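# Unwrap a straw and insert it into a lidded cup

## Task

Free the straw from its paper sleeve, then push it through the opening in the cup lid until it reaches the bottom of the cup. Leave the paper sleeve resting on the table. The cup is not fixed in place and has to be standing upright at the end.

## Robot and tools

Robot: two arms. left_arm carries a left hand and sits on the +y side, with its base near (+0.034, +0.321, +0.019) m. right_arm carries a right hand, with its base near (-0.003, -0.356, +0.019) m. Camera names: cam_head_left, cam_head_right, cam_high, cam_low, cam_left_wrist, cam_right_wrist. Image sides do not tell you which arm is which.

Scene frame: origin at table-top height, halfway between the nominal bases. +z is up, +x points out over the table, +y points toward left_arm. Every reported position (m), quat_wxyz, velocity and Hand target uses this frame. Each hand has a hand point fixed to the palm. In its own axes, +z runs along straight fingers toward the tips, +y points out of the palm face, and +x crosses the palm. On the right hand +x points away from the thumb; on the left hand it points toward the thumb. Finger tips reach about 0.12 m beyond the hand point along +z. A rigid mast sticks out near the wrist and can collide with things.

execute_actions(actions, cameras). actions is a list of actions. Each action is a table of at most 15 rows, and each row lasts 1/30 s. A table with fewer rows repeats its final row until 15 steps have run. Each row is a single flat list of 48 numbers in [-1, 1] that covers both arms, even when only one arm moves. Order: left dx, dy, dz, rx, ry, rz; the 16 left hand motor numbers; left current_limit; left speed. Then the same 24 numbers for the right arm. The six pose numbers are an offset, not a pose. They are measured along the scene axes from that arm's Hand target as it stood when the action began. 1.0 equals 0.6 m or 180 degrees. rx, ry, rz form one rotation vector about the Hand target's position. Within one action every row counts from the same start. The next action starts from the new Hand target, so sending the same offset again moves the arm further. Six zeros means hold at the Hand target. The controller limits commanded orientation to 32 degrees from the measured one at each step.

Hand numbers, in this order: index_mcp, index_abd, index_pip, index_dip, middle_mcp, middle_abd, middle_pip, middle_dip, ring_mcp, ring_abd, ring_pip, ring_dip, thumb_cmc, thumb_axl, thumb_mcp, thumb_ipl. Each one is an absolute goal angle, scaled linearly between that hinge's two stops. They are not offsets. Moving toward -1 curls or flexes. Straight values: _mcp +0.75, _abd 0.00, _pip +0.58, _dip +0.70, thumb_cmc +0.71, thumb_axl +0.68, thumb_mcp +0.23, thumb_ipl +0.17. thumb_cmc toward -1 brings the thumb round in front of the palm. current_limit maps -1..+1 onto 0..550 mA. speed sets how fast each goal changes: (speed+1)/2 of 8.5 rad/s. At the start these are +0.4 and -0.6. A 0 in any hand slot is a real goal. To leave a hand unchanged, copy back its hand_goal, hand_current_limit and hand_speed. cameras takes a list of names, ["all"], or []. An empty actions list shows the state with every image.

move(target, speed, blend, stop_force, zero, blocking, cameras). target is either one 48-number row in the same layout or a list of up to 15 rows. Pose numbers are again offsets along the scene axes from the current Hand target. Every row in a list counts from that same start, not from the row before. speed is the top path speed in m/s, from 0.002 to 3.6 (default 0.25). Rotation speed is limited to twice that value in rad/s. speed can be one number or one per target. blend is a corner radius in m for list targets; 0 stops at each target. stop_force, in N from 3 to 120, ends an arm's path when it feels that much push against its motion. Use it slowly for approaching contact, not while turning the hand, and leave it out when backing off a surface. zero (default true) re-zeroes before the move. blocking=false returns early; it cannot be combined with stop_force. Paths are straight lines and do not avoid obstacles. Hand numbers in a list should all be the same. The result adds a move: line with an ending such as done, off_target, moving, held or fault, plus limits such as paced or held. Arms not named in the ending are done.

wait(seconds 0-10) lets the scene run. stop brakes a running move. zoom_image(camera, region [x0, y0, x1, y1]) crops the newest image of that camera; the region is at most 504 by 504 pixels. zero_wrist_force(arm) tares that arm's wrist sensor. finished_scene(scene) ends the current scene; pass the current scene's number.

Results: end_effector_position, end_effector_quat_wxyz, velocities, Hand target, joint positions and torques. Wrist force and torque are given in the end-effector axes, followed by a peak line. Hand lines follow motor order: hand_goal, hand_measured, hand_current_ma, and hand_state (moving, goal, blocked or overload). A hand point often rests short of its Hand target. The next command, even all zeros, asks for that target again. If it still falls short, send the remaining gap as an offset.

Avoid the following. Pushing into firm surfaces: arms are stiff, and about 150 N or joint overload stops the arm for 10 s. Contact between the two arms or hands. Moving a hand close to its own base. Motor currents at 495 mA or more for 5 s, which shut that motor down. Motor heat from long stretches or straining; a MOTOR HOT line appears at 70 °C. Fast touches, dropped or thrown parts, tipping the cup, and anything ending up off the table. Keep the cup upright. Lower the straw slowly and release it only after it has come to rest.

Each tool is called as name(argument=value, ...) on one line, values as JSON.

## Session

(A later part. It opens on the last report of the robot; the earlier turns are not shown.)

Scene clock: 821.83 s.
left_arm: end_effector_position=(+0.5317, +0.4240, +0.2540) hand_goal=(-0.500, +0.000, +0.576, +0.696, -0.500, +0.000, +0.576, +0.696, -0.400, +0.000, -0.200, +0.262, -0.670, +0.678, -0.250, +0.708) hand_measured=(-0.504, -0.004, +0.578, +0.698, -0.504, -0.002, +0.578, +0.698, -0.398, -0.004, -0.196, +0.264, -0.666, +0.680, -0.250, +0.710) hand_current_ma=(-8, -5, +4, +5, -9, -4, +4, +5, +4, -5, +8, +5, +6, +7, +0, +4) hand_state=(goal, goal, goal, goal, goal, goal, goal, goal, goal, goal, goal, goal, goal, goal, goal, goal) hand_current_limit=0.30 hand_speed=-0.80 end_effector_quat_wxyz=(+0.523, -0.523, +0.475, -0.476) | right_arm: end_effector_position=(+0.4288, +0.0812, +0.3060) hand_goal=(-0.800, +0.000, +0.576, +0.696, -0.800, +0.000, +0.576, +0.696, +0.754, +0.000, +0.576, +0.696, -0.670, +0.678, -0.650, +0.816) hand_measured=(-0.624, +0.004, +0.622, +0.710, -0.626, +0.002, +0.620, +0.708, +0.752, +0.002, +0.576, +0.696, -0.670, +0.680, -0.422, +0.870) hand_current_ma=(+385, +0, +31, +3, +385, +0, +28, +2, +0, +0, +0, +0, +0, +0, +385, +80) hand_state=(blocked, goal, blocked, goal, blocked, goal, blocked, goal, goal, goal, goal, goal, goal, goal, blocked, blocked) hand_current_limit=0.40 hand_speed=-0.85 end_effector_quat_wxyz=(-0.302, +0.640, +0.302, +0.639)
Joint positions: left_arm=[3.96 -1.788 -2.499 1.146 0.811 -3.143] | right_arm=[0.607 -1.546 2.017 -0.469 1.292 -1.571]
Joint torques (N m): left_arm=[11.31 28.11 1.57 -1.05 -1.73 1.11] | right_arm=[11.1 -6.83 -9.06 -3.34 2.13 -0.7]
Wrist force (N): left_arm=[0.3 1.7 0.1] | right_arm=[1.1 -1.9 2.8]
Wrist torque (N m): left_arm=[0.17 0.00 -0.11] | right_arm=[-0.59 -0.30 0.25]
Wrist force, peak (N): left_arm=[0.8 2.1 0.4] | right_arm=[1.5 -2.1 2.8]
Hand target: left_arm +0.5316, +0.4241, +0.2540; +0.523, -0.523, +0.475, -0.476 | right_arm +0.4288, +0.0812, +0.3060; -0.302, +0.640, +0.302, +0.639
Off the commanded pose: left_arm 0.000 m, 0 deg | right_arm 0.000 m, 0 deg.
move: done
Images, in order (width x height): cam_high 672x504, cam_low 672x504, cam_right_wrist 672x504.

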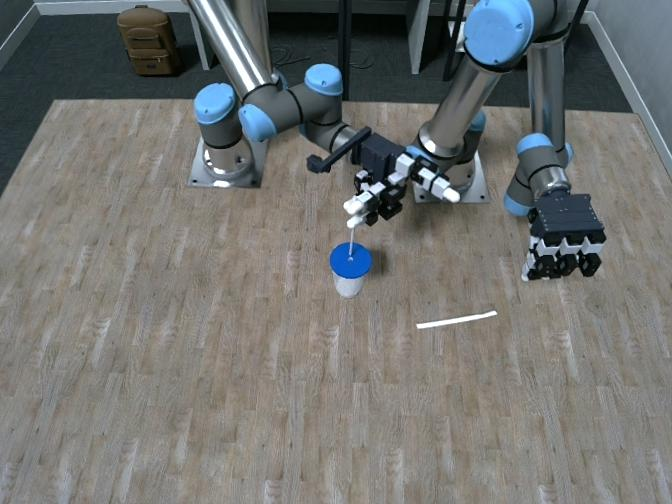

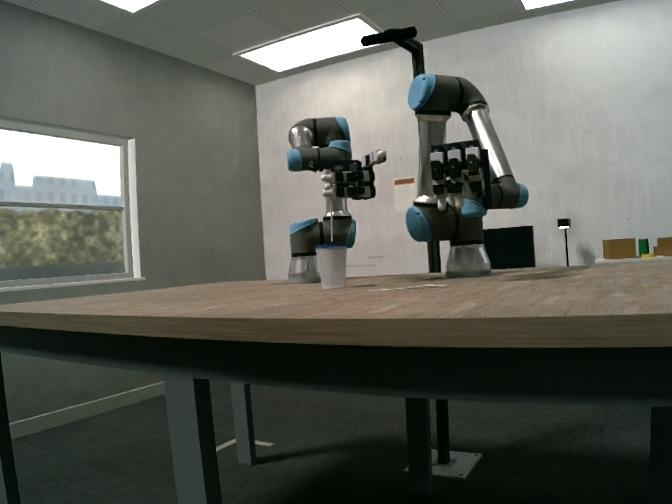

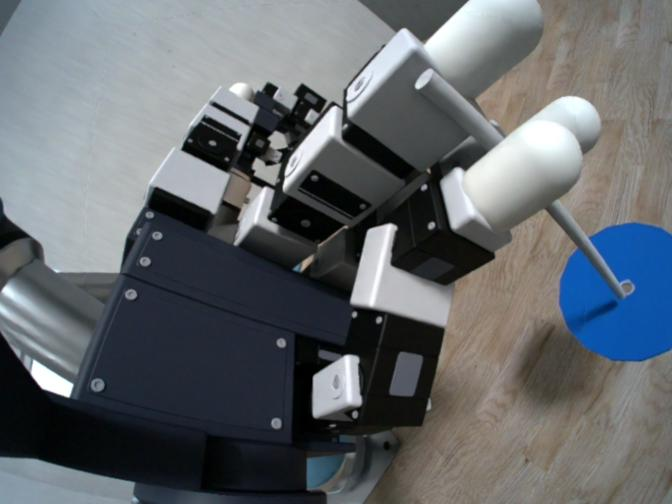

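move(target=[[0,0,0,0,0,0, -0.5,0,0.5766,0.6957,-0.5,0,0.5766,0.6957,-0.4,0,-0.2,0.261,-0.67,0.678,-0.25,0.708,0.3,-0.8, 0.0058,-0.002,-0.0083,0,0,0, -0.80,0,0.5766,0.6957,-0.80,0,0.5766,0.6957,0.754,0,0.576,0.696,-0.67,0.678,-0.65,0.816,0.4,-0.85]], speed=0.05, cameras=["cam_high","cam_low","cam_right_wrist"])

zoom_image(camera="cam_low", region=[290, 200, 370, 280])

zoom_image(camera="cam_high", region=[320, 220, 380, 280])

zoom_image(camera="cam_right_wrist", region=[520, 180, 672, 332])

Scene clock: 839.97 s.
left_arm: end_effector_position=(+0.5316, +0.4241, +0.2540) hand_goal=(-0.500, +0.000, +0.576, +0.696, -0.500, +0.000, +0.576, +0.696, -0.400, +0.000, -0.200, +0.262, -0.670, +0.678, -0.250, +0.708) hand_measured=(-0.504, -0.004, +0.578, +0.698, -0.504, -0.002, +0.578, +0.698, -0.398, -0.004, -0.196, +0.264, -0.666, +0.680, -0.250, +0.710) hand_current_ma=(-8, -5, +4, +5, -9, -4, +4, +5, +4, -5, +8, +5, +6, +7, +0, +4) hand_state=(goal, goal, goal, goal, goal, goal, goal, goal, goal, goal, goal, goal, goal, goal, goal, goal) hand_current_limit=0.30 hand_speed=-0.80 end_effector_quat_wxyz=(+0.523, -0.523, +0.475, -0.476) | right_arm: end_effector_position=(+0.4322, +0.0800, +0.3011) hand_goal=(-0.800, +0.000, +0.576, +0.696, -0.800, +0.000, +0.576, +0.696, +0.754, +0.000, +0.576, +0.696, -0.670, +0.678, -0.650, +0.816) hand_measured=(-0.624, +0.004, +0.622, +0.710, -0.626, +0.002, +0.620, +0.708, +0.752, +0.002, +0.576, +0.696, -0.670, +0.680, -0.422, +0.870) hand_current_ma=(+385, +0, +31, +3, +385, +0, +28, +2, +0, +0, +0, +0, +0, +0, +385, +80) hand_state=(blocked, goal, blocked, goal, blocked, goal, blocked, goal, goal, goal, goal, goal, goal, goal, blocked, blocked) hand_current_limit=0.40 hand_speed=-0.85 end_effector_quat_wxyz=(-0.302, +0.640, +0.302, +0.639)
Joint positions: left_arm=[3.96 -1.788 -2.499 1.146 0.81 -3.143] | right_arm=[0.599 -1.538 2.022 -0.483 1.284 -1.571]
Joint torques (N m): left_arm=[10.52 28.8 3.87 -1.02 -1.87 1.45] | right_arm=[-12.5 -7.42 -7.57 -3.44 -1.38 0.54]
Wrist force (N): left_arm=[0.3 1.8 0.1] | right_arm=[1.2 -1.9 2.6]
Wrist torque (N m): left_arm=[0.18 0.00 -0.11] | right_arm=[-0.58 -0.29 0.25]
Wrist force, peak (N): left_arm=[0.4 2.0 0.1] | right_arm=[1.2 -2.3 2.9]
Hand target: left_arm +0.5316, +0.4241, +0.2540; +0.523, -0.523, +0.475, -0.476 | right_arm +0.4323, +0.0800, +0.3010; -0.302, +0.640, +0.302, +0.639
Off the commanded pose: left_arm 0.000 m, 0 deg | right_arm 0.000 m, 0 deg.
move: done
Images, in order (width x height): cam_high 672x504, cam_low 672x504, cam_right_wrist 672x504.

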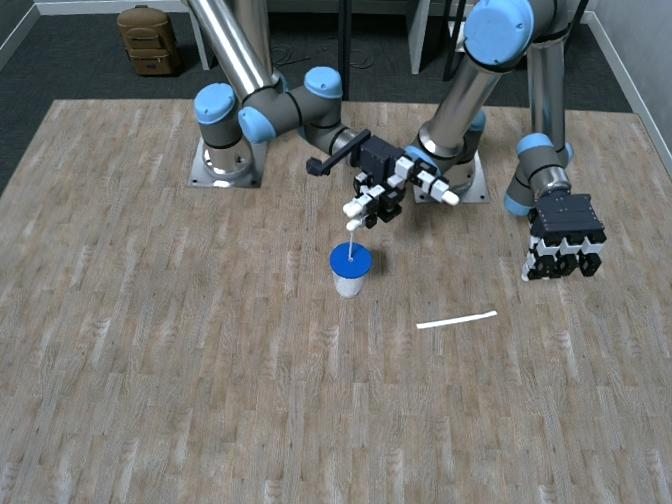

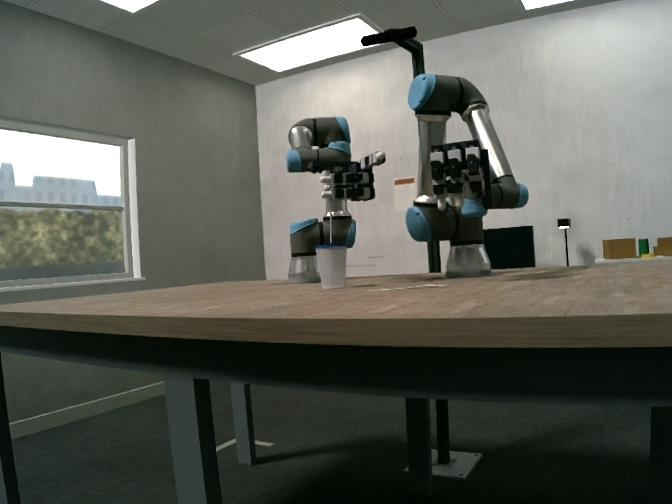

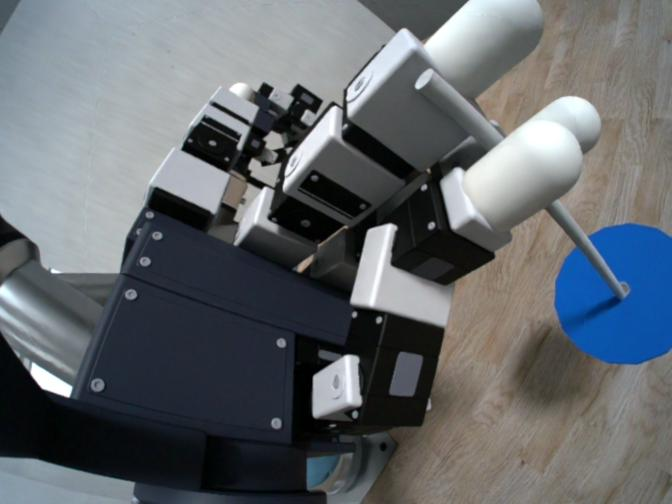

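Scaled by 6.300 from the camera's 672x504 image, which has a finer 960x720 frame.

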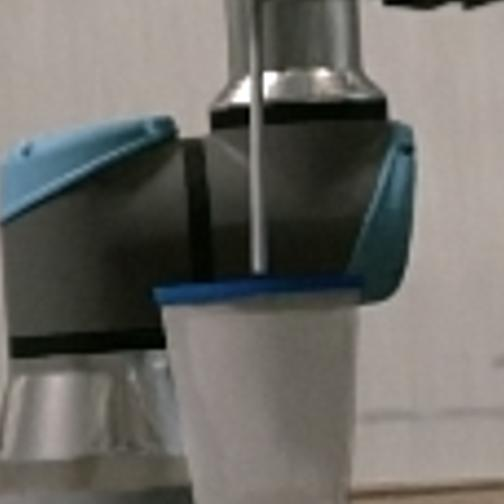

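Scaled by 8.400 from the camera's 672x504 image, which has a finer 960x720 frame.

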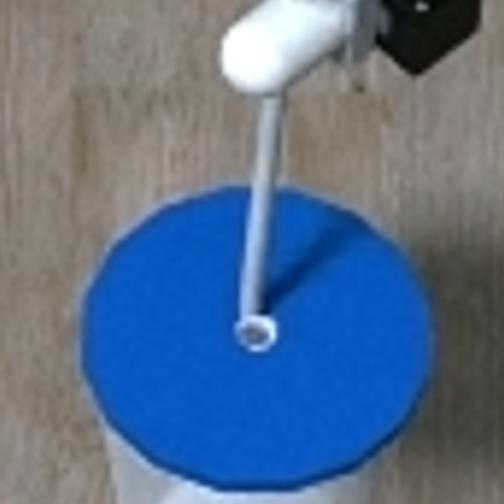

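Scaled by 3.316 from the camera's 672x504 image, which has a finer 960x720 frame.

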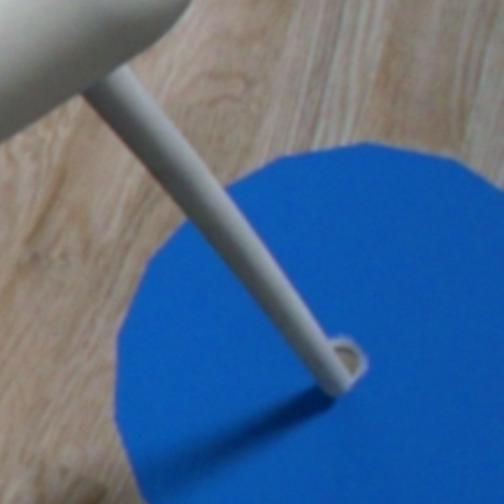

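move(target=[[0,0,0,0,0,0, -0.5,0,0.5766,0.6957,-0.5,0,0.5766,0.6957,-0.4,0,-0.2,0.261,-0.67,0.678,-0.25,0.708,0.3,-0.8, 0,0,0.005,0,0,0, -0.80,0,0.5766,0.6957,-0.80,0,0.5766,0.6957,0.754,0,0.576,0.696,-0.67,0.678,-0.65,0.816,0.4,-0.85],[0,0,0,0,0,0, -0.5,0,0.5766,0.6957,-0.5,0,0.5766,0.6957,-0.4,0,-0.2,0.261,-0.67,0.678,-0.25,0.708,0.3,-0.8, 0.0088,0.002,0.004,0,0,0, -0.80,0,0.5766,0.6957,-0.80,0,0.5766,0.6957,0.754,0,0.576,0.696,-0.67,0.678,-0.65,0.816,0.4,-0.85]], speed=0.05, cameras=["cam_high","cam_low","cam_right_wrist"])

zoom_image(camera="cam_low", region=[290, 200, 370, 280])

zoom_image(camera="cam_high", region=[320, 220, 380, 280])

zoom_image(camera="cam_right_wrist", region=[560, 230, 660, 330])

Scene clock: 860.80 s.
left_arm: end_effector_position=(+0.5316, +0.4241, +0.2540) hand_goal=(-0.500, +0.000, +0.576, +0.696, -0.500, +0.000, +0.576, +0.696, -0.400, +0.000, -0.200, +0.262, -0.670, +0.678, -0.250, +0.708) hand_measured=(-0.504, -0.004, +0.578, +0.698, -0.504, -0.002, +0.578, +0.698, -0.398, -0.004, -0.196, +0.264, -0.666, +0.680, -0.250, +0.710) hand_current_ma=(-8, -5, +4, +5, -9, -4, +4, +5, +4, -5, +8, +5, +6, +7, +0, +4) hand_state=(goal, goal, goal, goal, goal, goal, goal, goal, goal, goal, goal, goal, goal, goal, goal, goal) hand_current_limit=0.30 hand_speed=-0.80 end_effector_quat_wxyz=(+0.523, -0.523, +0.475, -0.476) | right_arm: end_effector_position=(+0.4374, +0.0811, +0.3034) hand_goal=(-0.800, +0.000, +0.576, +0.696, -0.800, +0.000, +0.576, +0.696, +0.754, +0.000, +0.576, +0.696, -0.670, +0.678, -0.650, +0.816) hand_measured=(-0.624, +0.004, +0.622, +0.710, -0.626, +0.002, +0.620, +0.708, +0.752, +0.002, +0.576, +0.696, -0.670, +0.680, -0.422, +0.870) hand_current_ma=(+385, +0, +31, +3, +385, +0, +28, +2, +0, +0, +0, +0, +0, +0, +385, +80) hand_state=(blocked, goal, blocked, goal, blocked, goal, blocked, goal, goal, goal, goal, goal, goal, goal, blocked, blocked) hand_current_limit=0.40 hand_speed=-0.85 end_effector_quat_wxyz=(-0.302, +0.640, +0.302, +0.639)
Joint positions: left_arm=[3.96 -1.788 -2.499 1.146 0.81 -3.143] | right_arm=[0.593 -1.531 2.008 -0.476 1.279 -1.571]
Joint torques (N m): left_arm=[11.01 28.93 10.6 -1.14 -1.63 1.7] | right_arm=[-11.5 -8.11 -32.01 -3.32 -1.49 -1.6]
Wrist force (N): left_arm=[0.5 1.7 0.0] | right_arm=[1.3 -1.8 2.7]
Wrist torque (N m): left_arm=[0.18 -0.02 -0.10] | right_arm=[-0.59 -0.30 0.26]
Wrist force, peak (N): left_arm=[0.4 1.9 0.2] | right_arm=[1.4 -2.2 2.9]
Hand target: left_arm +0.5316, +0.4241, +0.2540; +0.523, -0.523, +0.475, -0.476 | right_arm +0.4376, +0.0812, +0.3034; -0.302, +0.640, +0.302, +0.639
Off the commanded pose: left_arm 0.000 m, 0 deg | right_arm 0.000 m, 0 deg.
move: done
Images, in order (width x height): cam_high 672x504, cam_low 672x504, cam_right_wrist 672x504.

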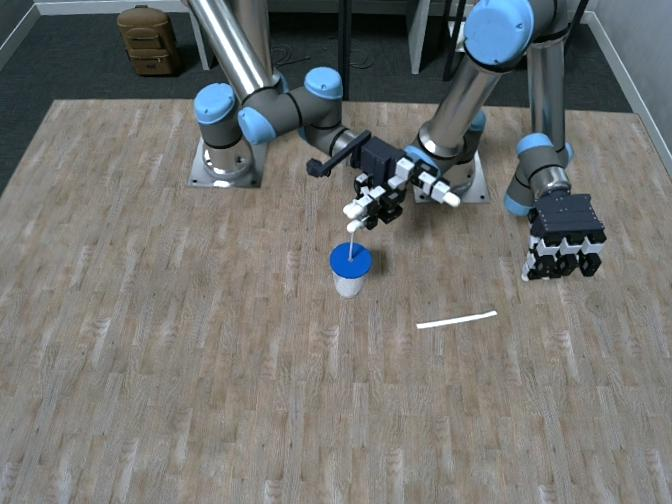

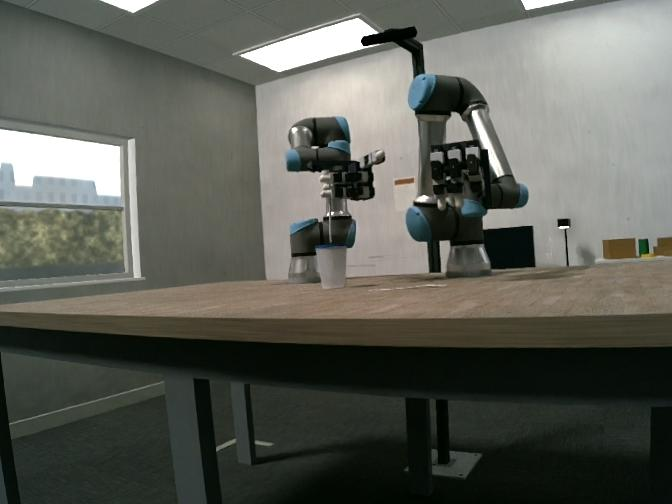

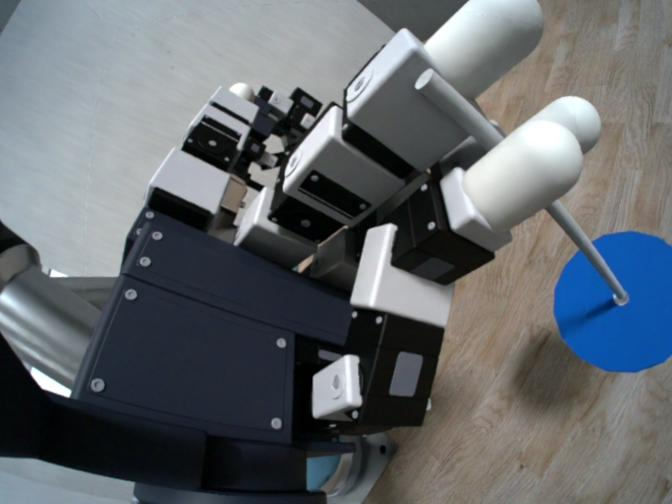

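Scaled by 6.300 from the camera's 672x504 image, which has a finer 960x720 frame.

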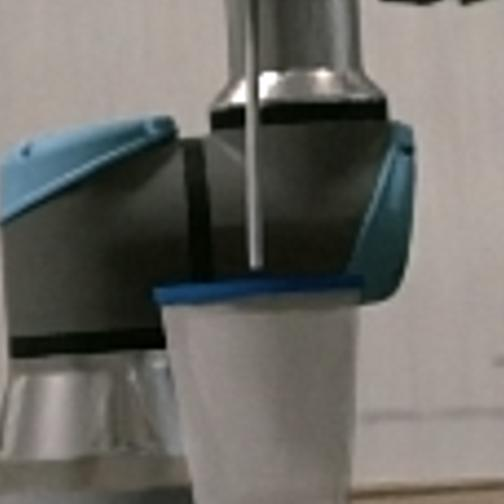

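Scaled by 8.400 from the camera's 672x504 image, which has a finer 960x720 frame.

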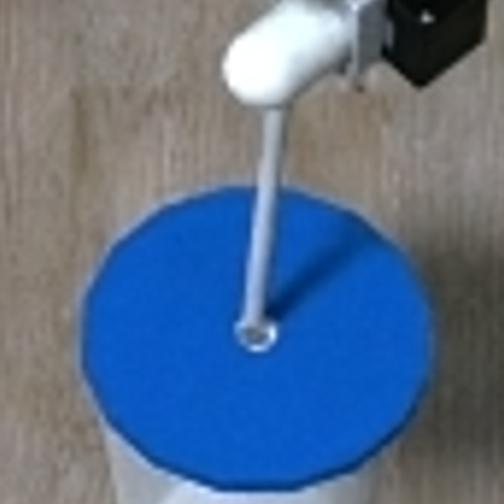

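Scaled by 5.040 from the camera's 672x504 image, which has a finer 960x720 frame.

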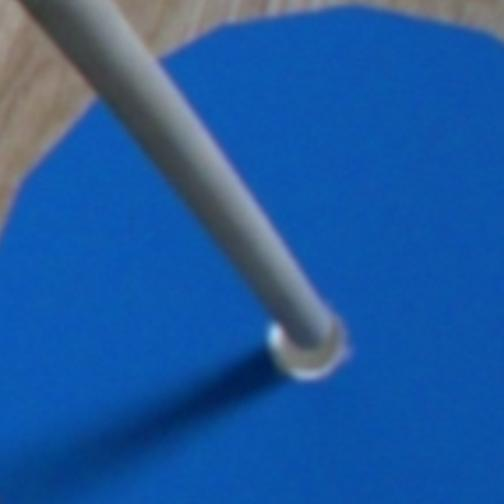

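move(target=[[0,0,0,0,0,0, -0.5,0,0.5766,0.6957,-0.5,0,0.5766,0.6957,-0.4,0,-0.2,0.261,-0.67,0.678,-0.25,0.708,0.3,-0.8, -0.0005,0.0018,-0.002,0,0,0, -0.80,0,0.5766,0.6957,-0.80,0,0.5766,0.6957,0.754,0,0.576,0.696,-0.67,0.678,-0.65,0.816,0.4,-0.85]], speed=0.02)

move(target=[[0,0,0,0,0,0, -0.5,0,0.5766,0.6957,-0.5,0,0.5766,0.6957,-0.4,0,-0.2,0.261,-0.67,0.678,-0.25,0.708,0.3,-0.8, 0,0,-0.0167,0,0,0, -0.80,0,0.5766,0.6957,-0.80,0,0.5766,0.6957,0.754,0,0.576,0.696,-0.67,0.678,-0.65,0.816,0.4,-0.85]], speed=0.006, stop_force=3, cameras=["cam_high","cam_low","cam_right_wrist"])

zoom_image(camera="cam_low", region=[290, 200, 370, 280])

zoom_image(camera="cam_high", region=[320, 220, 380, 280])

zoom_image(camera="cam_right_wrist", region=[560, 230, 660, 330])

Scene clock: 876.20 s.
left_arm: end_effector_position=(+0.5316, +0.4241, +0.2540) hand_goal=(-0.500, +0.000, +0.576, +0.696, -0.500, +0.000, +0.576, +0.696, -0.400, +0.000, -0.200, +0.262, -0.670, +0.678, -0.250, +0.708) hand_measured=(-0.504, -0.004, +0.578, +0.698, -0.504, -0.002, +0.578, +0.698, -0.398, -0.004, -0.196, +0.264, -0.666, +0.680, -0.250, +0.710) hand_current_ma=(-8, -5, +4, +5, -9, -4, +4, +5, +4, -5, +8, +5, +6, +7, +0, +4) hand_state=(goal, goal, goal, goal, goal, goal, goal, goal, goal, goal, goal, goal, goal, goal, goal, goal) hand_current_limit=0.30 hand_speed=-0.80 end_effector_quat_wxyz=(+0.523, -0.523, +0.475, -0.476) | right_arm: end_effector_position=(+0.4374, +0.0822, +0.3023) hand_goal=(-0.800, +0.000, +0.576, +0.696, -0.800, +0.000, +0.576, +0.696, +0.754, +0.000, +0.576, +0.696, -0.670, +0.678, -0.650, +0.816) hand_measured=(-0.624, +0.004, +0.622, +0.710, -0.626, +0.002, +0.620, +0.708, +0.752, +0.002, +0.576, +0.696, -0.670, +0.680, -0.422, +0.870) hand_current_ma=(+385, +0, +31, +3, +385, +0, +28, +2, +0, +0, +0, +0, +0, +0, +385, +80) hand_state=(blocked, goal, blocked, goal, blocked, goal, blocked, goal, goal, goal, goal, goal, goal, goal, blocked, blocked) hand_current_limit=0.40 hand_speed=-0.85 end_effector_quat_wxyz=(-0.302, +0.640, +0.302, +0.639)
Joint positions: left_arm=[3.96 -1.788 -2.499 1.146 0.81 -3.143] | right_arm=[0.596 -1.528 2.008 -0.479 1.281 -1.571]
Joint torques (N m): left_arm=[10.86 28.02 11.61 -0.99 -1.61 1.49] | right_arm=[12.42 -9.01 -14.21 -3.09 2.47 -1.48]
Wrist force (N): left_arm=[0.3 1.6 0.0] | right_arm=[1.4 -2.0 2.9]
Wrist torque (N m): left_arm=[0.17 0.00 -0.11] | right_arm=[-0.63 -0.32 0.28]
Wrist force, peak (N): left_arm=[0.5 1.9 0.1] | right_arm=[1.4 -2.0 2.9]
Hand target: left_arm +0.5316, +0.4241, +0.2540; +0.523, -0.523, +0.475, -0.476 | right_arm +0.4373, +0.0823, +0.3022; -0.302, +0.640, +0.302, +0.639
Off the commanded pose: left_arm 0.000 m, 0 deg | right_arm 0.000 m, 0 deg.
move: done

Scene clock: 878.80 s.
left_arm: end_effector_position=(+0.5316, +0.4241, +0.2540) hand_goal=(-0.500, +0.000, +0.576, +0.696, -0.500, +0.000, +0.576, +0.696, -0.400, +0.000, -0.200, +0.262, -0.670, +0.678, -0.250, +0.708) hand_measured=(-0.504, -0.004, +0.578, +0.698, -0.504, -0.002, +0.578, +0.698, -0.398, -0.004, -0.196, +0.264, -0.666, +0.680, -0.250, +0.710) hand_current_ma=(-8, -5, +4, +5, -9, -4, +4, +5, +4, -5, +8, +5, +6, +7, +0, +4) hand_state=(goal, goal, goal, goal, goal, goal, goal, goal, goal, goal, goal, goal, goal, goal, goal, goal) hand_current_limit=0.30 hand_speed=-0.80 end_effector_quat_wxyz=(+0.523, -0.523, +0.475, -0.476) | right_arm: end_effector_position=(+0.4373, +0.0823, +0.2922) hand_goal=(-0.800, +0.000, +0.576, +0.696, -0.800, +0.000, +0.576, +0.696, +0.754, +0.000, +0.576, +0.696, -0.670, +0.678, -0.650, +0.816) hand_measured=(-0.624, +0.004, +0.622, +0.710, -0.626, +0.002, +0.620, +0.708, +0.752, +0.002, +0.576, +0.696, -0.670, +0.680, -0.422, +0.870) hand_current_ma=(+385, +0, +31, +3, +385, +0, +28, +2, +0, +0, +0, +0, +0, +0, +385, +80) hand_state=(blocked, goal, blocked, goal, blocked, goal, blocked, goal, goal, goal, goal, goal, goal, goal, blocked, blocked) hand_current_limit=0.40 hand_speed=-0.85 end_effector_quat_wxyz=(-0.302, +0.640, +0.302, +0.639)
Joint positions: left_arm=[3.96 -1.788 -2.499 1.146 0.81 -3.143] | right_arm=[0.596 -1.515 2.024 -0.508 1.282 -1.571]
Joint torques (N m): left_arm=[10.4 29.53 11.59 -1.03 -1.55 1.38] | right_arm=[11.79 -7.67 -8.59 -3.31 2.08 -1.27]
Wrist force (N): left_arm=[0.2 1.7 0.0] | right_arm=[1.2 -2.0 2.5]
Wrist torque (N m): left_arm=[0.17 0.01 -0.12] | right_arm=[-0.60 -0.30 0.25]
Wrist force, peak (N): left_arm=[0.3 2.0 0.0] | right_arm=[1.3 -2.2 2.9]
Hand target: left_arm +0.5316, +0.4241, +0.2540; +0.523, -0.523, +0.475, -0.476 | right_arm +0.4373, +0.0823, +0.2922; -0.302, +0.640, +0.302, +0.639
Off the commanded pose: left_arm 0.000 m, 0 deg | right_arm 0.000 m, 0 deg.
move: done
Images, in order (width x height): cam_high 672x504, cam_low 672x504, cam_right_wrist 672x504.

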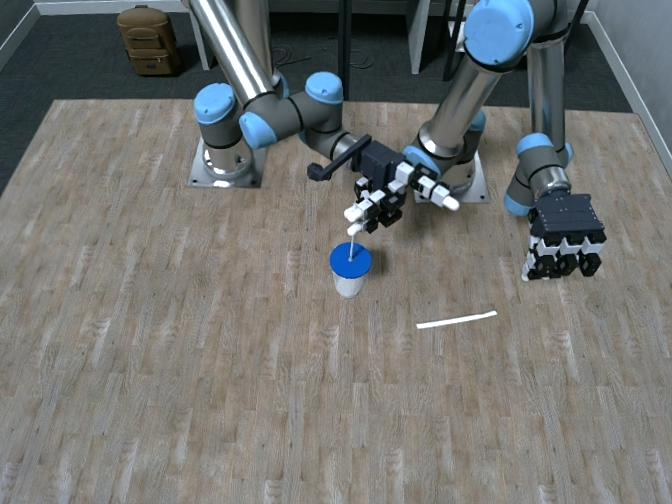

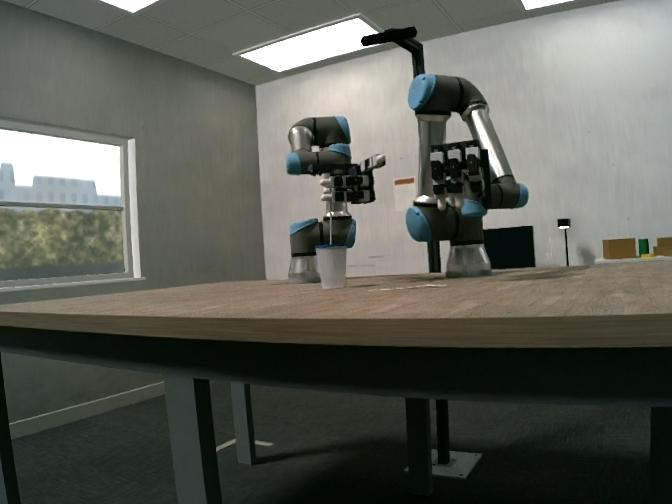

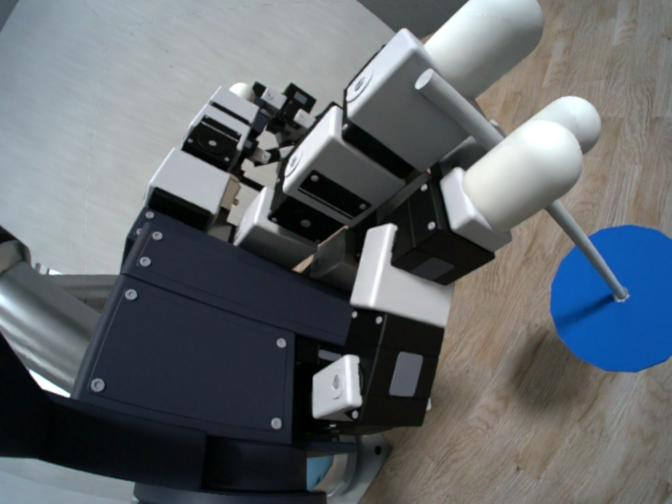

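Scaled by 6.300 from the camera's 672x504 image, which has a finer 960x720 frame.

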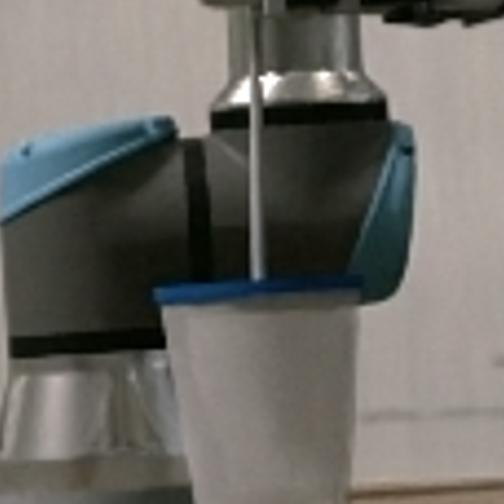

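Scaled by 8.400 from the camera's 672x504 image, which has a finer 960x720 frame.

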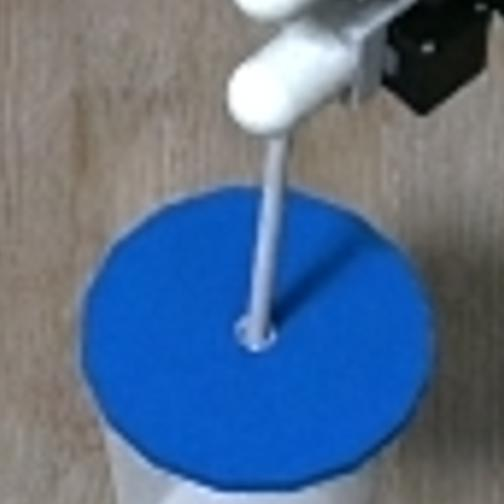

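Scaled by 5.040 from the camera's 672x504 image, which has a finer 960x720 frame.

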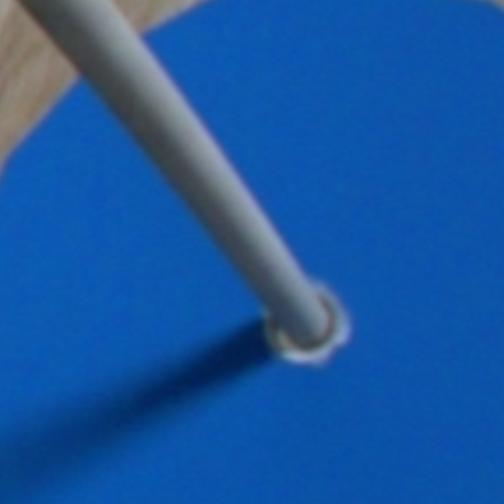

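move(target=[[0,0,0,0,0,0, -0.5,0,0.5766,0.6957,-0.5,0,0.5766,0.6957,-0.4,0,-0.2,0.261,-0.67,0.678,-0.25,0.708,0.3,-0.8, 0,0,-0.0583,0,0,0, -0.80,0,0.5766,0.6957,-0.80,0,0.5766,0.6957,0.754,0,0.576,0.696,-0.67,0.678,-0.65,0.816,0.4,-0.85]], speed=0.015, stop_force=3, cameras=["cam_high","cam_low","cam_right_wrist"])

zoom_image(camera="cam_low", region=[290, 190, 400, 300])

zoom_image(camera="cam_high", region=[310, 220, 390, 300])

zoom_image(camera="cam_right_wrist", region=[520, 180, 672, 332])

Scene clock: 890.10 s.
left_arm: end_effector_position=(+0.5316, +0.4241, +0.2540) hand_goal=(-0.500, +0.000, +0.576, +0.696, -0.500, +0.000, +0.576, +0.696, -0.400, +0.000, -0.200, +0.262, -0.670, +0.678, -0.250, +0.708) hand_measured=(-0.504, -0.004, +0.578, +0.698, -0.504, -0.002, +0.578, +0.698, -0.398, -0.004, -0.196, +0.264, -0.666, +0.680, -0.250, +0.710) hand_current_ma=(-8, -5, +4, +5, -9, -4, +4, +5, +4, -5, +8, +5, +6, +7, +0, +4) hand_state=(goal, goal, goal, goal, goal, goal, goal, goal, goal, goal, goal, goal, goal, goal, goal, goal) hand_current_limit=0.30 hand_speed=-0.80 end_effector_quat_wxyz=(+0.523, -0.523, +0.475, -0.476) | right_arm: end_effector_position=(+0.4373, +0.0823, +0.2572) hand_goal=(-0.800, +0.000, +0.576, +0.696, -0.800, +0.000, +0.576, +0.696, +0.754, +0.000, +0.576, +0.696, -0.670, +0.678, -0.650, +0.816) hand_measured=(-0.626, +0.004, +0.622, +0.712, -0.626, +0.002, +0.620, +0.708, +0.752, +0.002, +0.576, +0.696, -0.670, +0.680, -0.422, +0.870) hand_current_ma=(+385, +0, +31, +4, +385, +0, +28, +2, +0, +0, +0, +0, +0, +0, +385, +80) hand_state=(blocked, goal, blocked, goal, blocked, goal, blocked, goal, goal, goal, goal, goal, goal, goal, blocked, blocked) hand_current_limit=0.40 hand_speed=-0.85 end_effector_quat_wxyz=(-0.302, +0.640, +0.302, +0.639)
Joint positions: left_arm=[3.96 -1.788 -2.499 1.146 0.81 -3.143] | right_arm=[0.596 -1.466 2.075 -0.608 1.282 -1.571]
Joint torques (N m): left_arm=[10 27.64 11.38 -1.06 -1.76 1.17] | right_arm=[10.08 -8.88 -7.61 -3.18 1.93 -0.78]
Wrist force (N): left_arm=[0.1 1.9 0.1] | right_arm=[1.8 -1.5 2.3]
Wrist torque (N m): left_arm=[0.19 0.03 -0.13] | right_arm=[-0.58 -0.37 0.20]
Wrist force, peak (N): left_arm=[0.3 2.1 0.1] | right_arm=[1.4 -1.9 3.1]
Hand target: left_arm +0.5316, +0.4241, +0.2540; +0.523, -0.523, +0.475, -0.476 | right_arm +0.4373, +0.0823, +0.2572; -0.302, +0.640, +0.302, +0.639
Off the commanded pose: left_arm 0.000 m, 0 deg | right_arm 0.000 m, 0 deg.
move: done
Images, in order (width x height): cam_high 672x504, cam_low 672x504, cam_right_wrist 672x504.

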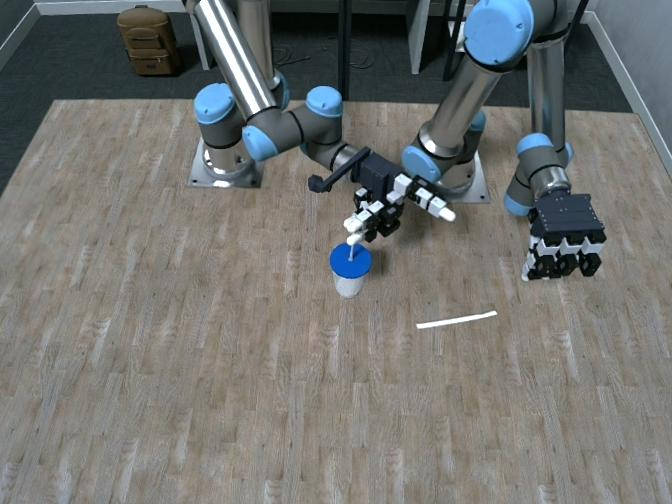

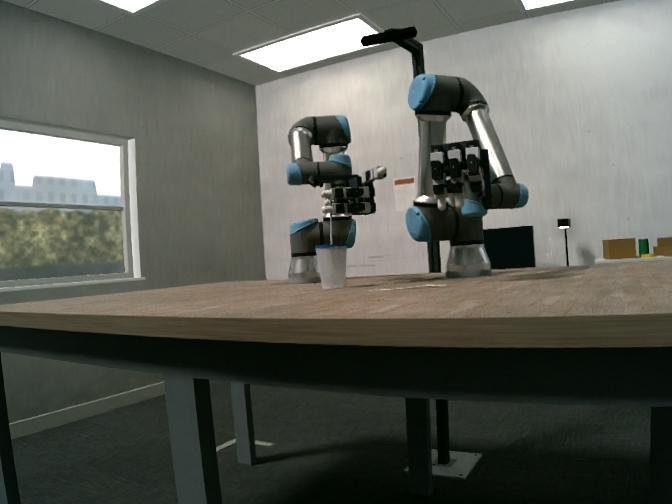

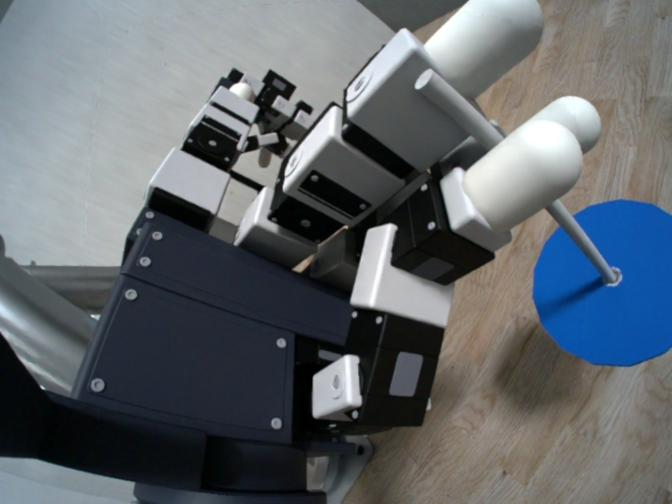

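Scaled by 4.582 from the camera's 672x504 image, which has a finer 960x720 frame.

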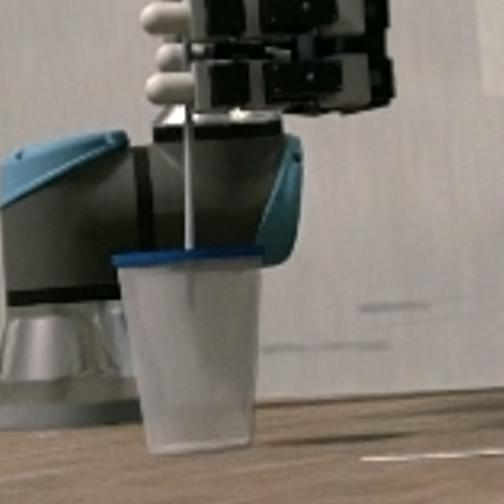

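Scaled by 6.300 from the camera's 672x504 image, which has a finer 960x720 frame.

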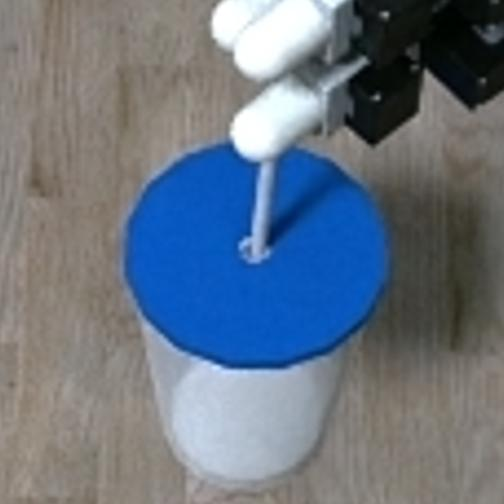

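Scaled by 3.316 from the camera's 672x504 image, which has a finer 960x720 frame.

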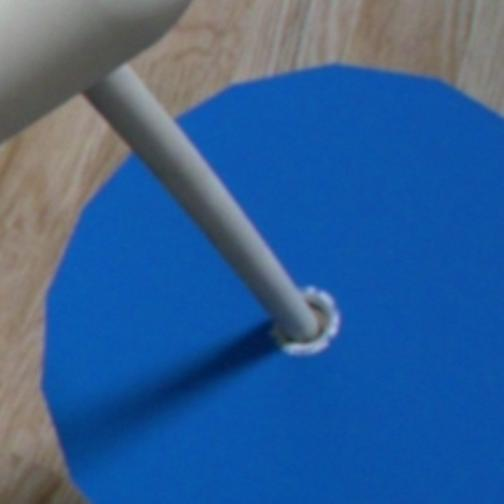

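move(target=[0,0,0,0,0,0,-0.5,0,0.5766,0.6957,-0.5,0,0.5766,0.6957,-0.4,0,-0.2,0.261,-0.67,0.678,-0.25,0.708,0.3,-0.8,0,0,-0.1,0,0,0,-0.80,0,0.5766,0.6957,-0.80,0,0.5766,0.6957,0.754,0,0.576,0.696,-0.67,0.678,-0.65,0.816,0.4,-0.85], speed=0.02, stop_force=3, cameras=["cam_high","cam_low"])

Scene clock: 910.67 s.
left_arm: end_effector_position=(+0.5316, +0.4241, +0.2540) hand_goal=(-0.500, +0.000, +0.576, +0.696, -0.500, +0.000, +0.576, +0.696, -0.400, +0.000, -0.200, +0.262, -0.670, +0.678, -0.250, +0.708) hand_measured=(-0.504, -0.004, +0.578, +0.698, -0.504, -0.002, +0.578, +0.698, -0.398, -0.004, -0.196, +0.264, -0.666, +0.680, -0.250, +0.710) hand_current_ma=(-8, -5, +4, +5, -9, -4, +4, +5, +4, -5, +8, +5, +6, +7, +0, +4) hand_state=(goal, goal, goal, goal, goal, goal, goal, goal, goal, goal, goal, goal, goal, goal, goal, goal) hand_current_limit=0.30 hand_speed=-0.80 end_effector_quat_wxyz=(+0.523, -0.523, +0.475, -0.476) | right_arm: end_effector_position=(+0.4373, +0.0823, +0.1972) hand_goal=(-0.800, +0.000, +0.576, +0.696, -0.800, +0.000, +0.576, +0.696, +0.754, +0.000, +0.576, +0.696, -0.670, +0.678, -0.650, +0.816) hand_measured=(-0.626, +0.004, +0.622, +0.712, -0.626, +0.002, +0.620, +0.708, +0.752, +0.002, +0.576, +0.696, -0.670, +0.680, -0.422, +0.870) hand_current_ma=(+385, +0, +32, +4, +385, +0, +28, +2, +0, +0, +0, +0, +0, +0, +385, +80) hand_state=(blocked, goal, blocked, goal, blocked, goal, blocked, goal, goal, goal, goal, goal, goal, goal, blocked, blocked) hand_current_limit=0.40 hand_speed=-0.85 end_effector_quat_wxyz=(-0.302, +0.640, +0.302, +0.639)
Joint positions: left_arm=[3.96 -1.788 -2.499 1.146 0.81 -3.143] | right_arm=[0.596 -1.36 2.146 -0.784 1.282 -1.571]
Joint torques (N m): left_arm=[9.96 30.27 11.96 -0.97 -1.82 1.4] | right_arm=[7.14 -11.45 -5.29 -3.19 0.93 -0.56]
Wrist force (N): left_arm=[0.2 1.9 0.1] | right_arm=[1.9 -1.0 2.6]
Wrist torque (N m): left_arm=[0.19 0.02 -0.13] | right_arm=[-0.49 -0.34 0.24]
Wrist force, peak (N): left_arm=[0.3 2.0 0.1] | right_arm=[2.3 -1.8 3.2]
Hand target: left_arm +0.5316, +0.4241, +0.2540; +0.523, -0.523, +0.475, -0.476 | right_arm +0.4373, +0.0823, +0.1972; -0.302, +0.640, +0.302, +0.639
Off the commanded pose: left_arm 0.000 m, 0 deg | right_arm 0.000 m, 0 deg.
move: done
Images, in order (width x height): cam_high 672x504, cam_low 672x504.

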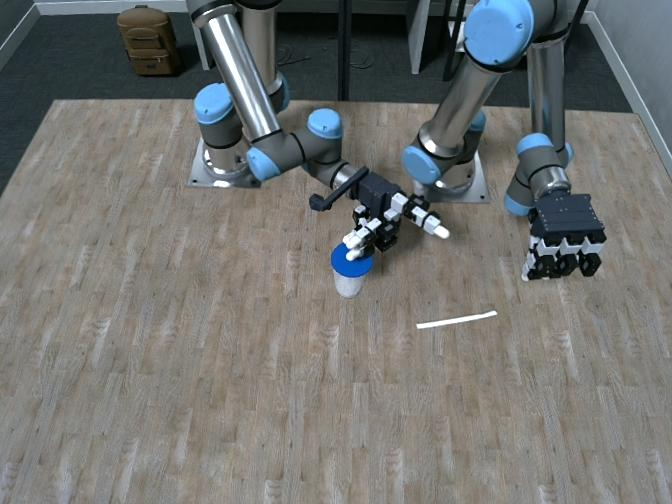

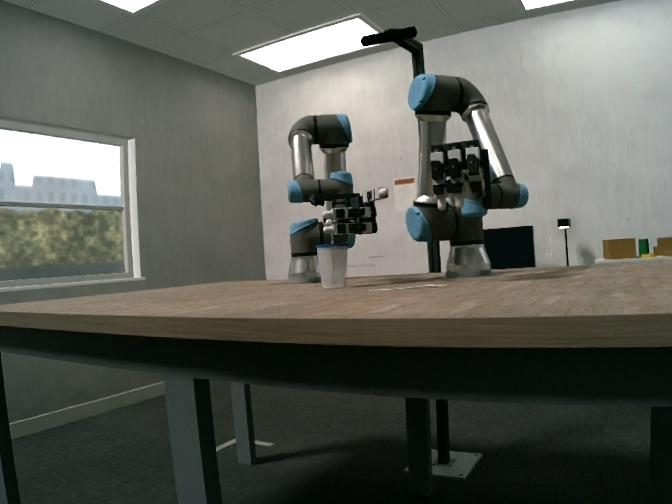

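zoom_image(camera="cam_low", region=[290, 170, 400, 300])

zoom_image(camera="cam_high", region=[300, 180, 440, 310])

Scaled by 3.877 from the camera's 672x504 image, which has a finer 960x720 frame.

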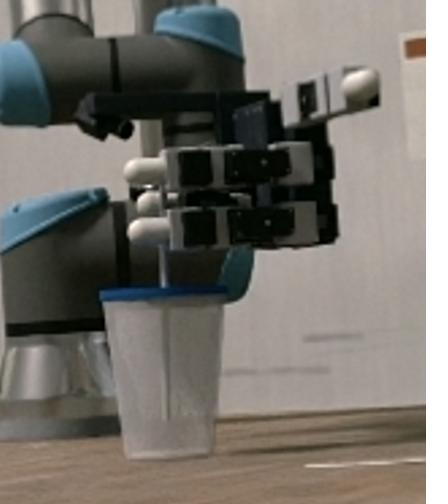

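Scaled by 3.600 from the camera's 672x504 image, which has a finer 960x720 frame.

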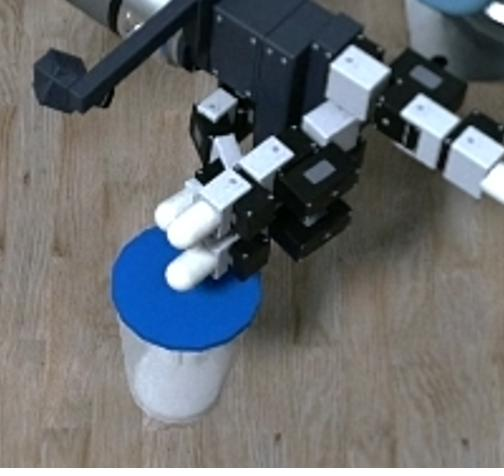

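move(target=[0,0,0,0,0,0,-0.5,0,0.5766,0.6957,-0.5,0,0.5766,0.6957,-0.4,0,-0.2,0.261,-0.67,0.678,-0.25,0.708,0.3,-0.8,0,0,-0.027,0,0,0,-0.80,0,0.5766,0.6957,-0.80,0,0.5766,0.6957,0.754,0,0.576,0.696,-0.67,0.678,-0.65,0.816,0.4,-0.85], speed=0.02, stop_force=4, cameras=[])

move(target=[0,0,0,0,0,0,-0.5,0,0.5766,0.6957,-0.5,0,0.5766,0.6957,-0.4,0,-0.2,0.261,-0.67,0.678,-0.25,0.708,0.3,-0.8,0,0,0,0,0,0,-0.47,0,0.5766,0.6957,-0.47,0,0.5766,0.6957,0.754,0,0.576,0.696,-0.67,0.678,-0.2,0.708,0.3,-0.9], speed=0.02, cameras=["cam_high","cam_low"])

zoom_image(camera="cam_low", region=[290, 170, 400, 300])

zoom_image(camera="cam_high", region=[300, 180, 440, 310])

Scene clock: 920.53 s.
left_arm: end_effector_position=(+0.5316, +0.4241, +0.2540) hand_goal=(-0.500, +0.000, +0.576, +0.696, -0.500, +0.000, +0.576, +0.696, -0.400, +0.000, -0.200, +0.262, -0.670, +0.678, -0.250, +0.708) hand_measured=(-0.504, -0.004, +0.578, +0.698, -0.504, -0.002, +0.578, +0.698, -0.398, -0.004, -0.196, +0.264, -0.666, +0.680, -0.250, +0.710) hand_current_ma=(-8, -5, +4, +5, -9, -4, +4, +5, +4, -5, +8, +5, +6, +7, +0, +4) hand_state=(goal, goal, goal, goal, goal, goal, goal, goal, goal, goal, goal, goal, goal, goal, goal, goal) hand_current_limit=0.30 hand_speed=-0.80 end_effector_quat_wxyz=(+0.523, -0.523, +0.475, -0.476) | right_arm: end_effector_position=(+0.4373, +0.0823, +0.1810) hand_goal=(-0.800, +0.000, +0.576, +0.696, -0.800, +0.000, +0.576, +0.696, +0.754, +0.000, +0.576, +0.696, -0.670, +0.678, -0.650, +0.816) hand_measured=(-0.626, +0.004, +0.622, +0.712, -0.626, +0.002, +0.620, +0.708, +0.752, +0.002, +0.576, +0.696, -0.670, +0.680, -0.422, +0.870) hand_current_ma=(+385, +0, +32, +4, +385, +0, +28, +2, +0, +0, +0, +0, +0, +0, +385, +80) hand_state=(blocked, goal, blocked, goal, blocked, goal, blocked, goal, goal, goal, goal, goal, goal, goal, blocked, blocked) hand_current_limit=0.40 hand_speed=-0.85 end_effector_quat_wxyz=(-0.302, +0.640, +0.302, +0.639)
Joint positions: left_arm=[3.96 -1.788 -2.499 1.146 0.81 -3.143] | right_arm=[0.596 -1.327 2.161 -0.832 1.282 -1.571]
Joint torques (N m): left_arm=[10.31 28.62 12.34 -0.66 -1.53 1.5] | right_arm=[6.01 -11.86 -4.28 -3.24 0.18 0.21]
Wrist force (N): left_arm=[0.4 1.8 0.1] | right_arm=[2.0 -1.2 2.6]
Wrist torque (N m): left_arm=[0.17 -0.02 -0.10] | right_arm=[-0.53 -0.36 0.26]
Wrist force, peak (N): left_arm=[0.3 2.0 0.1] | right_arm=[2.2 -1.3 3.2]
Hand target: left_arm +0.5316, +0.4241, +0.2540; +0.523, -0.523, +0.475, -0.476 | right_arm +0.4373, +0.0823, +0.1810; -0.302, +0.640, +0.302, +0.639
Off the commanded pose: left_arm 0.000 m, 0 deg | right_arm 0.000 m, 0 deg.
move: done
No camera images: "cameras" was empty.

Scene clock: 922.07 s.
left_arm: end_effector_position=(+0.5316, +0.4241, +0.2540) hand_goal=(-0.500, +0.000, +0.576, +0.696, -0.500, +0.000, +0.576, +0.696, -0.400, +0.000, -0.200, +0.262, -0.670, +0.678, -0.250, +0.708) hand_measured=(-0.504, -0.004, +0.578, +0.698, -0.504, -0.002, +0.578, +0.698, -0.398, -0.004, -0.196, +0.264, -0.666, +0.680, -0.250, +0.710) hand_current_ma=(-8, -5, +4, +5, -9, -4, +4, +5, +4, -5, +8, +5, +6, +7, +0, +4) hand_state=(goal, goal, goal, goal, goal, goal, goal, goal, goal, goal, goal, goal, goal, goal, goal, goal) hand_current_limit=0.30 hand_speed=-0.80 end_effector_quat_wxyz=(+0.523, -0.523, +0.475, -0.476) | right_arm: end_effector_position=(+0.4373, +0.0823, +0.1810) hand_goal=(-0.470, +0.000, +0.576, +0.696, -0.470, +0.000, +0.576, +0.696, +0.754, +0.000, +0.576, +0.696, -0.670, +0.678, -0.200, +0.708) hand_measured=(-0.472, +0.004, +0.578, +0.698, -0.472, +0.002, +0.578, +0.698, +0.752, +0.002, +0.576, +0.696, -0.664, +0.680, -0.202, +0.710) hand_current_ma=(+0, +0, +0, +0, +0, +0, +0, +0, +0, +0, +0, +0, +1, +0, +0, +0) hand_state=(goal, goal, goal, goal, goal, goal, goal, goal, goal, goal, goal, goal, goal, goal, goal, goal) hand_current_limit=0.30 hand_speed=-0.90 end_effector_quat_wxyz=(-0.302, +0.640, +0.302, +0.639)
Joint positions: left_arm=[3.96 -1.788 -2.499 1.146 0.81 -3.143] | right_arm=[0.596 -1.327 2.161 -0.832 1.282 -1.571]
Joint torques (N m): left_arm=[10.33 29.89 12.27 -0.79 -1.62 1.29] | right_arm=[5.42 -12.38 -5.84 -3.25 0.08 0.33]
Wrist force (N): left_arm=[0.4 1.6 0.1] | right_arm=[2.0 -1.5 2.8]
Wrist torque (N m): left_arm=[0.16 -0.01 -0.10] | right_arm=[-0.54 -0.36 0.30]
Wrist force, peak (N): left_arm=[0.4 2.0 0.0] | right_arm=[2.0 -1.8 3.2]
Hand target: left_arm +0.5316, +0.4241, +0.2540; +0.523, -0.523, +0.475, -0.476 | right_arm +0.4373, +0.0823, +0.1810; -0.302, +0.640, +0.302, +0.639
Off the commanded pose: left_arm 0.000 m, 0 deg | right_arm 0.000 m, 0 deg.
move: done
Images, in order (width x height): cam_high 672x504, cam_low 672x504.

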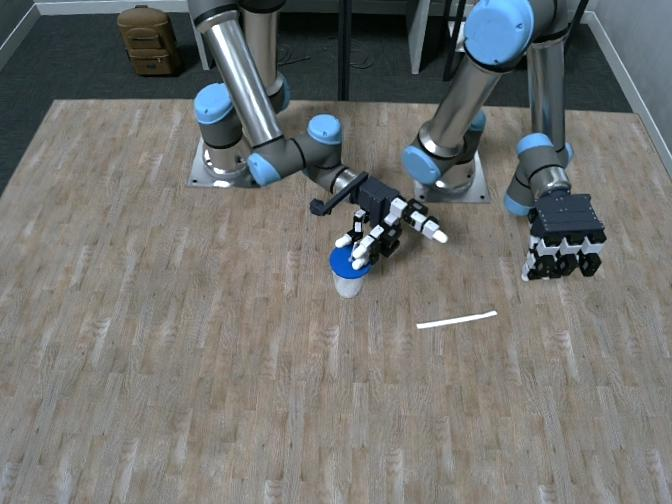

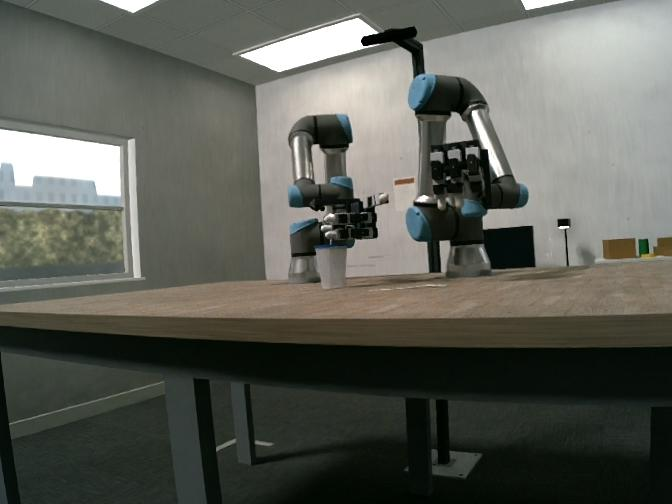

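Scaled by 3.877 from the camera's 672x504 image, which has a finer 960x720 frame.

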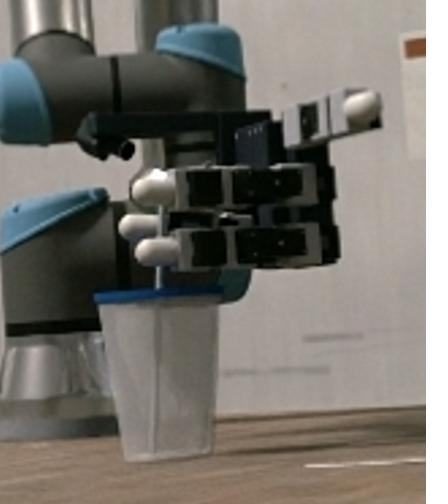

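Scaled by 3.600 from the camera's 672x504 image, which has a finer 960x720 frame.

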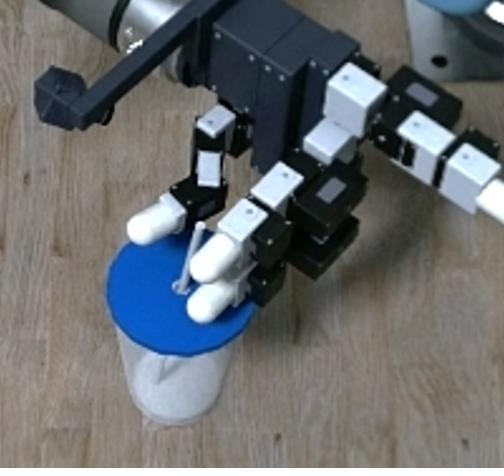

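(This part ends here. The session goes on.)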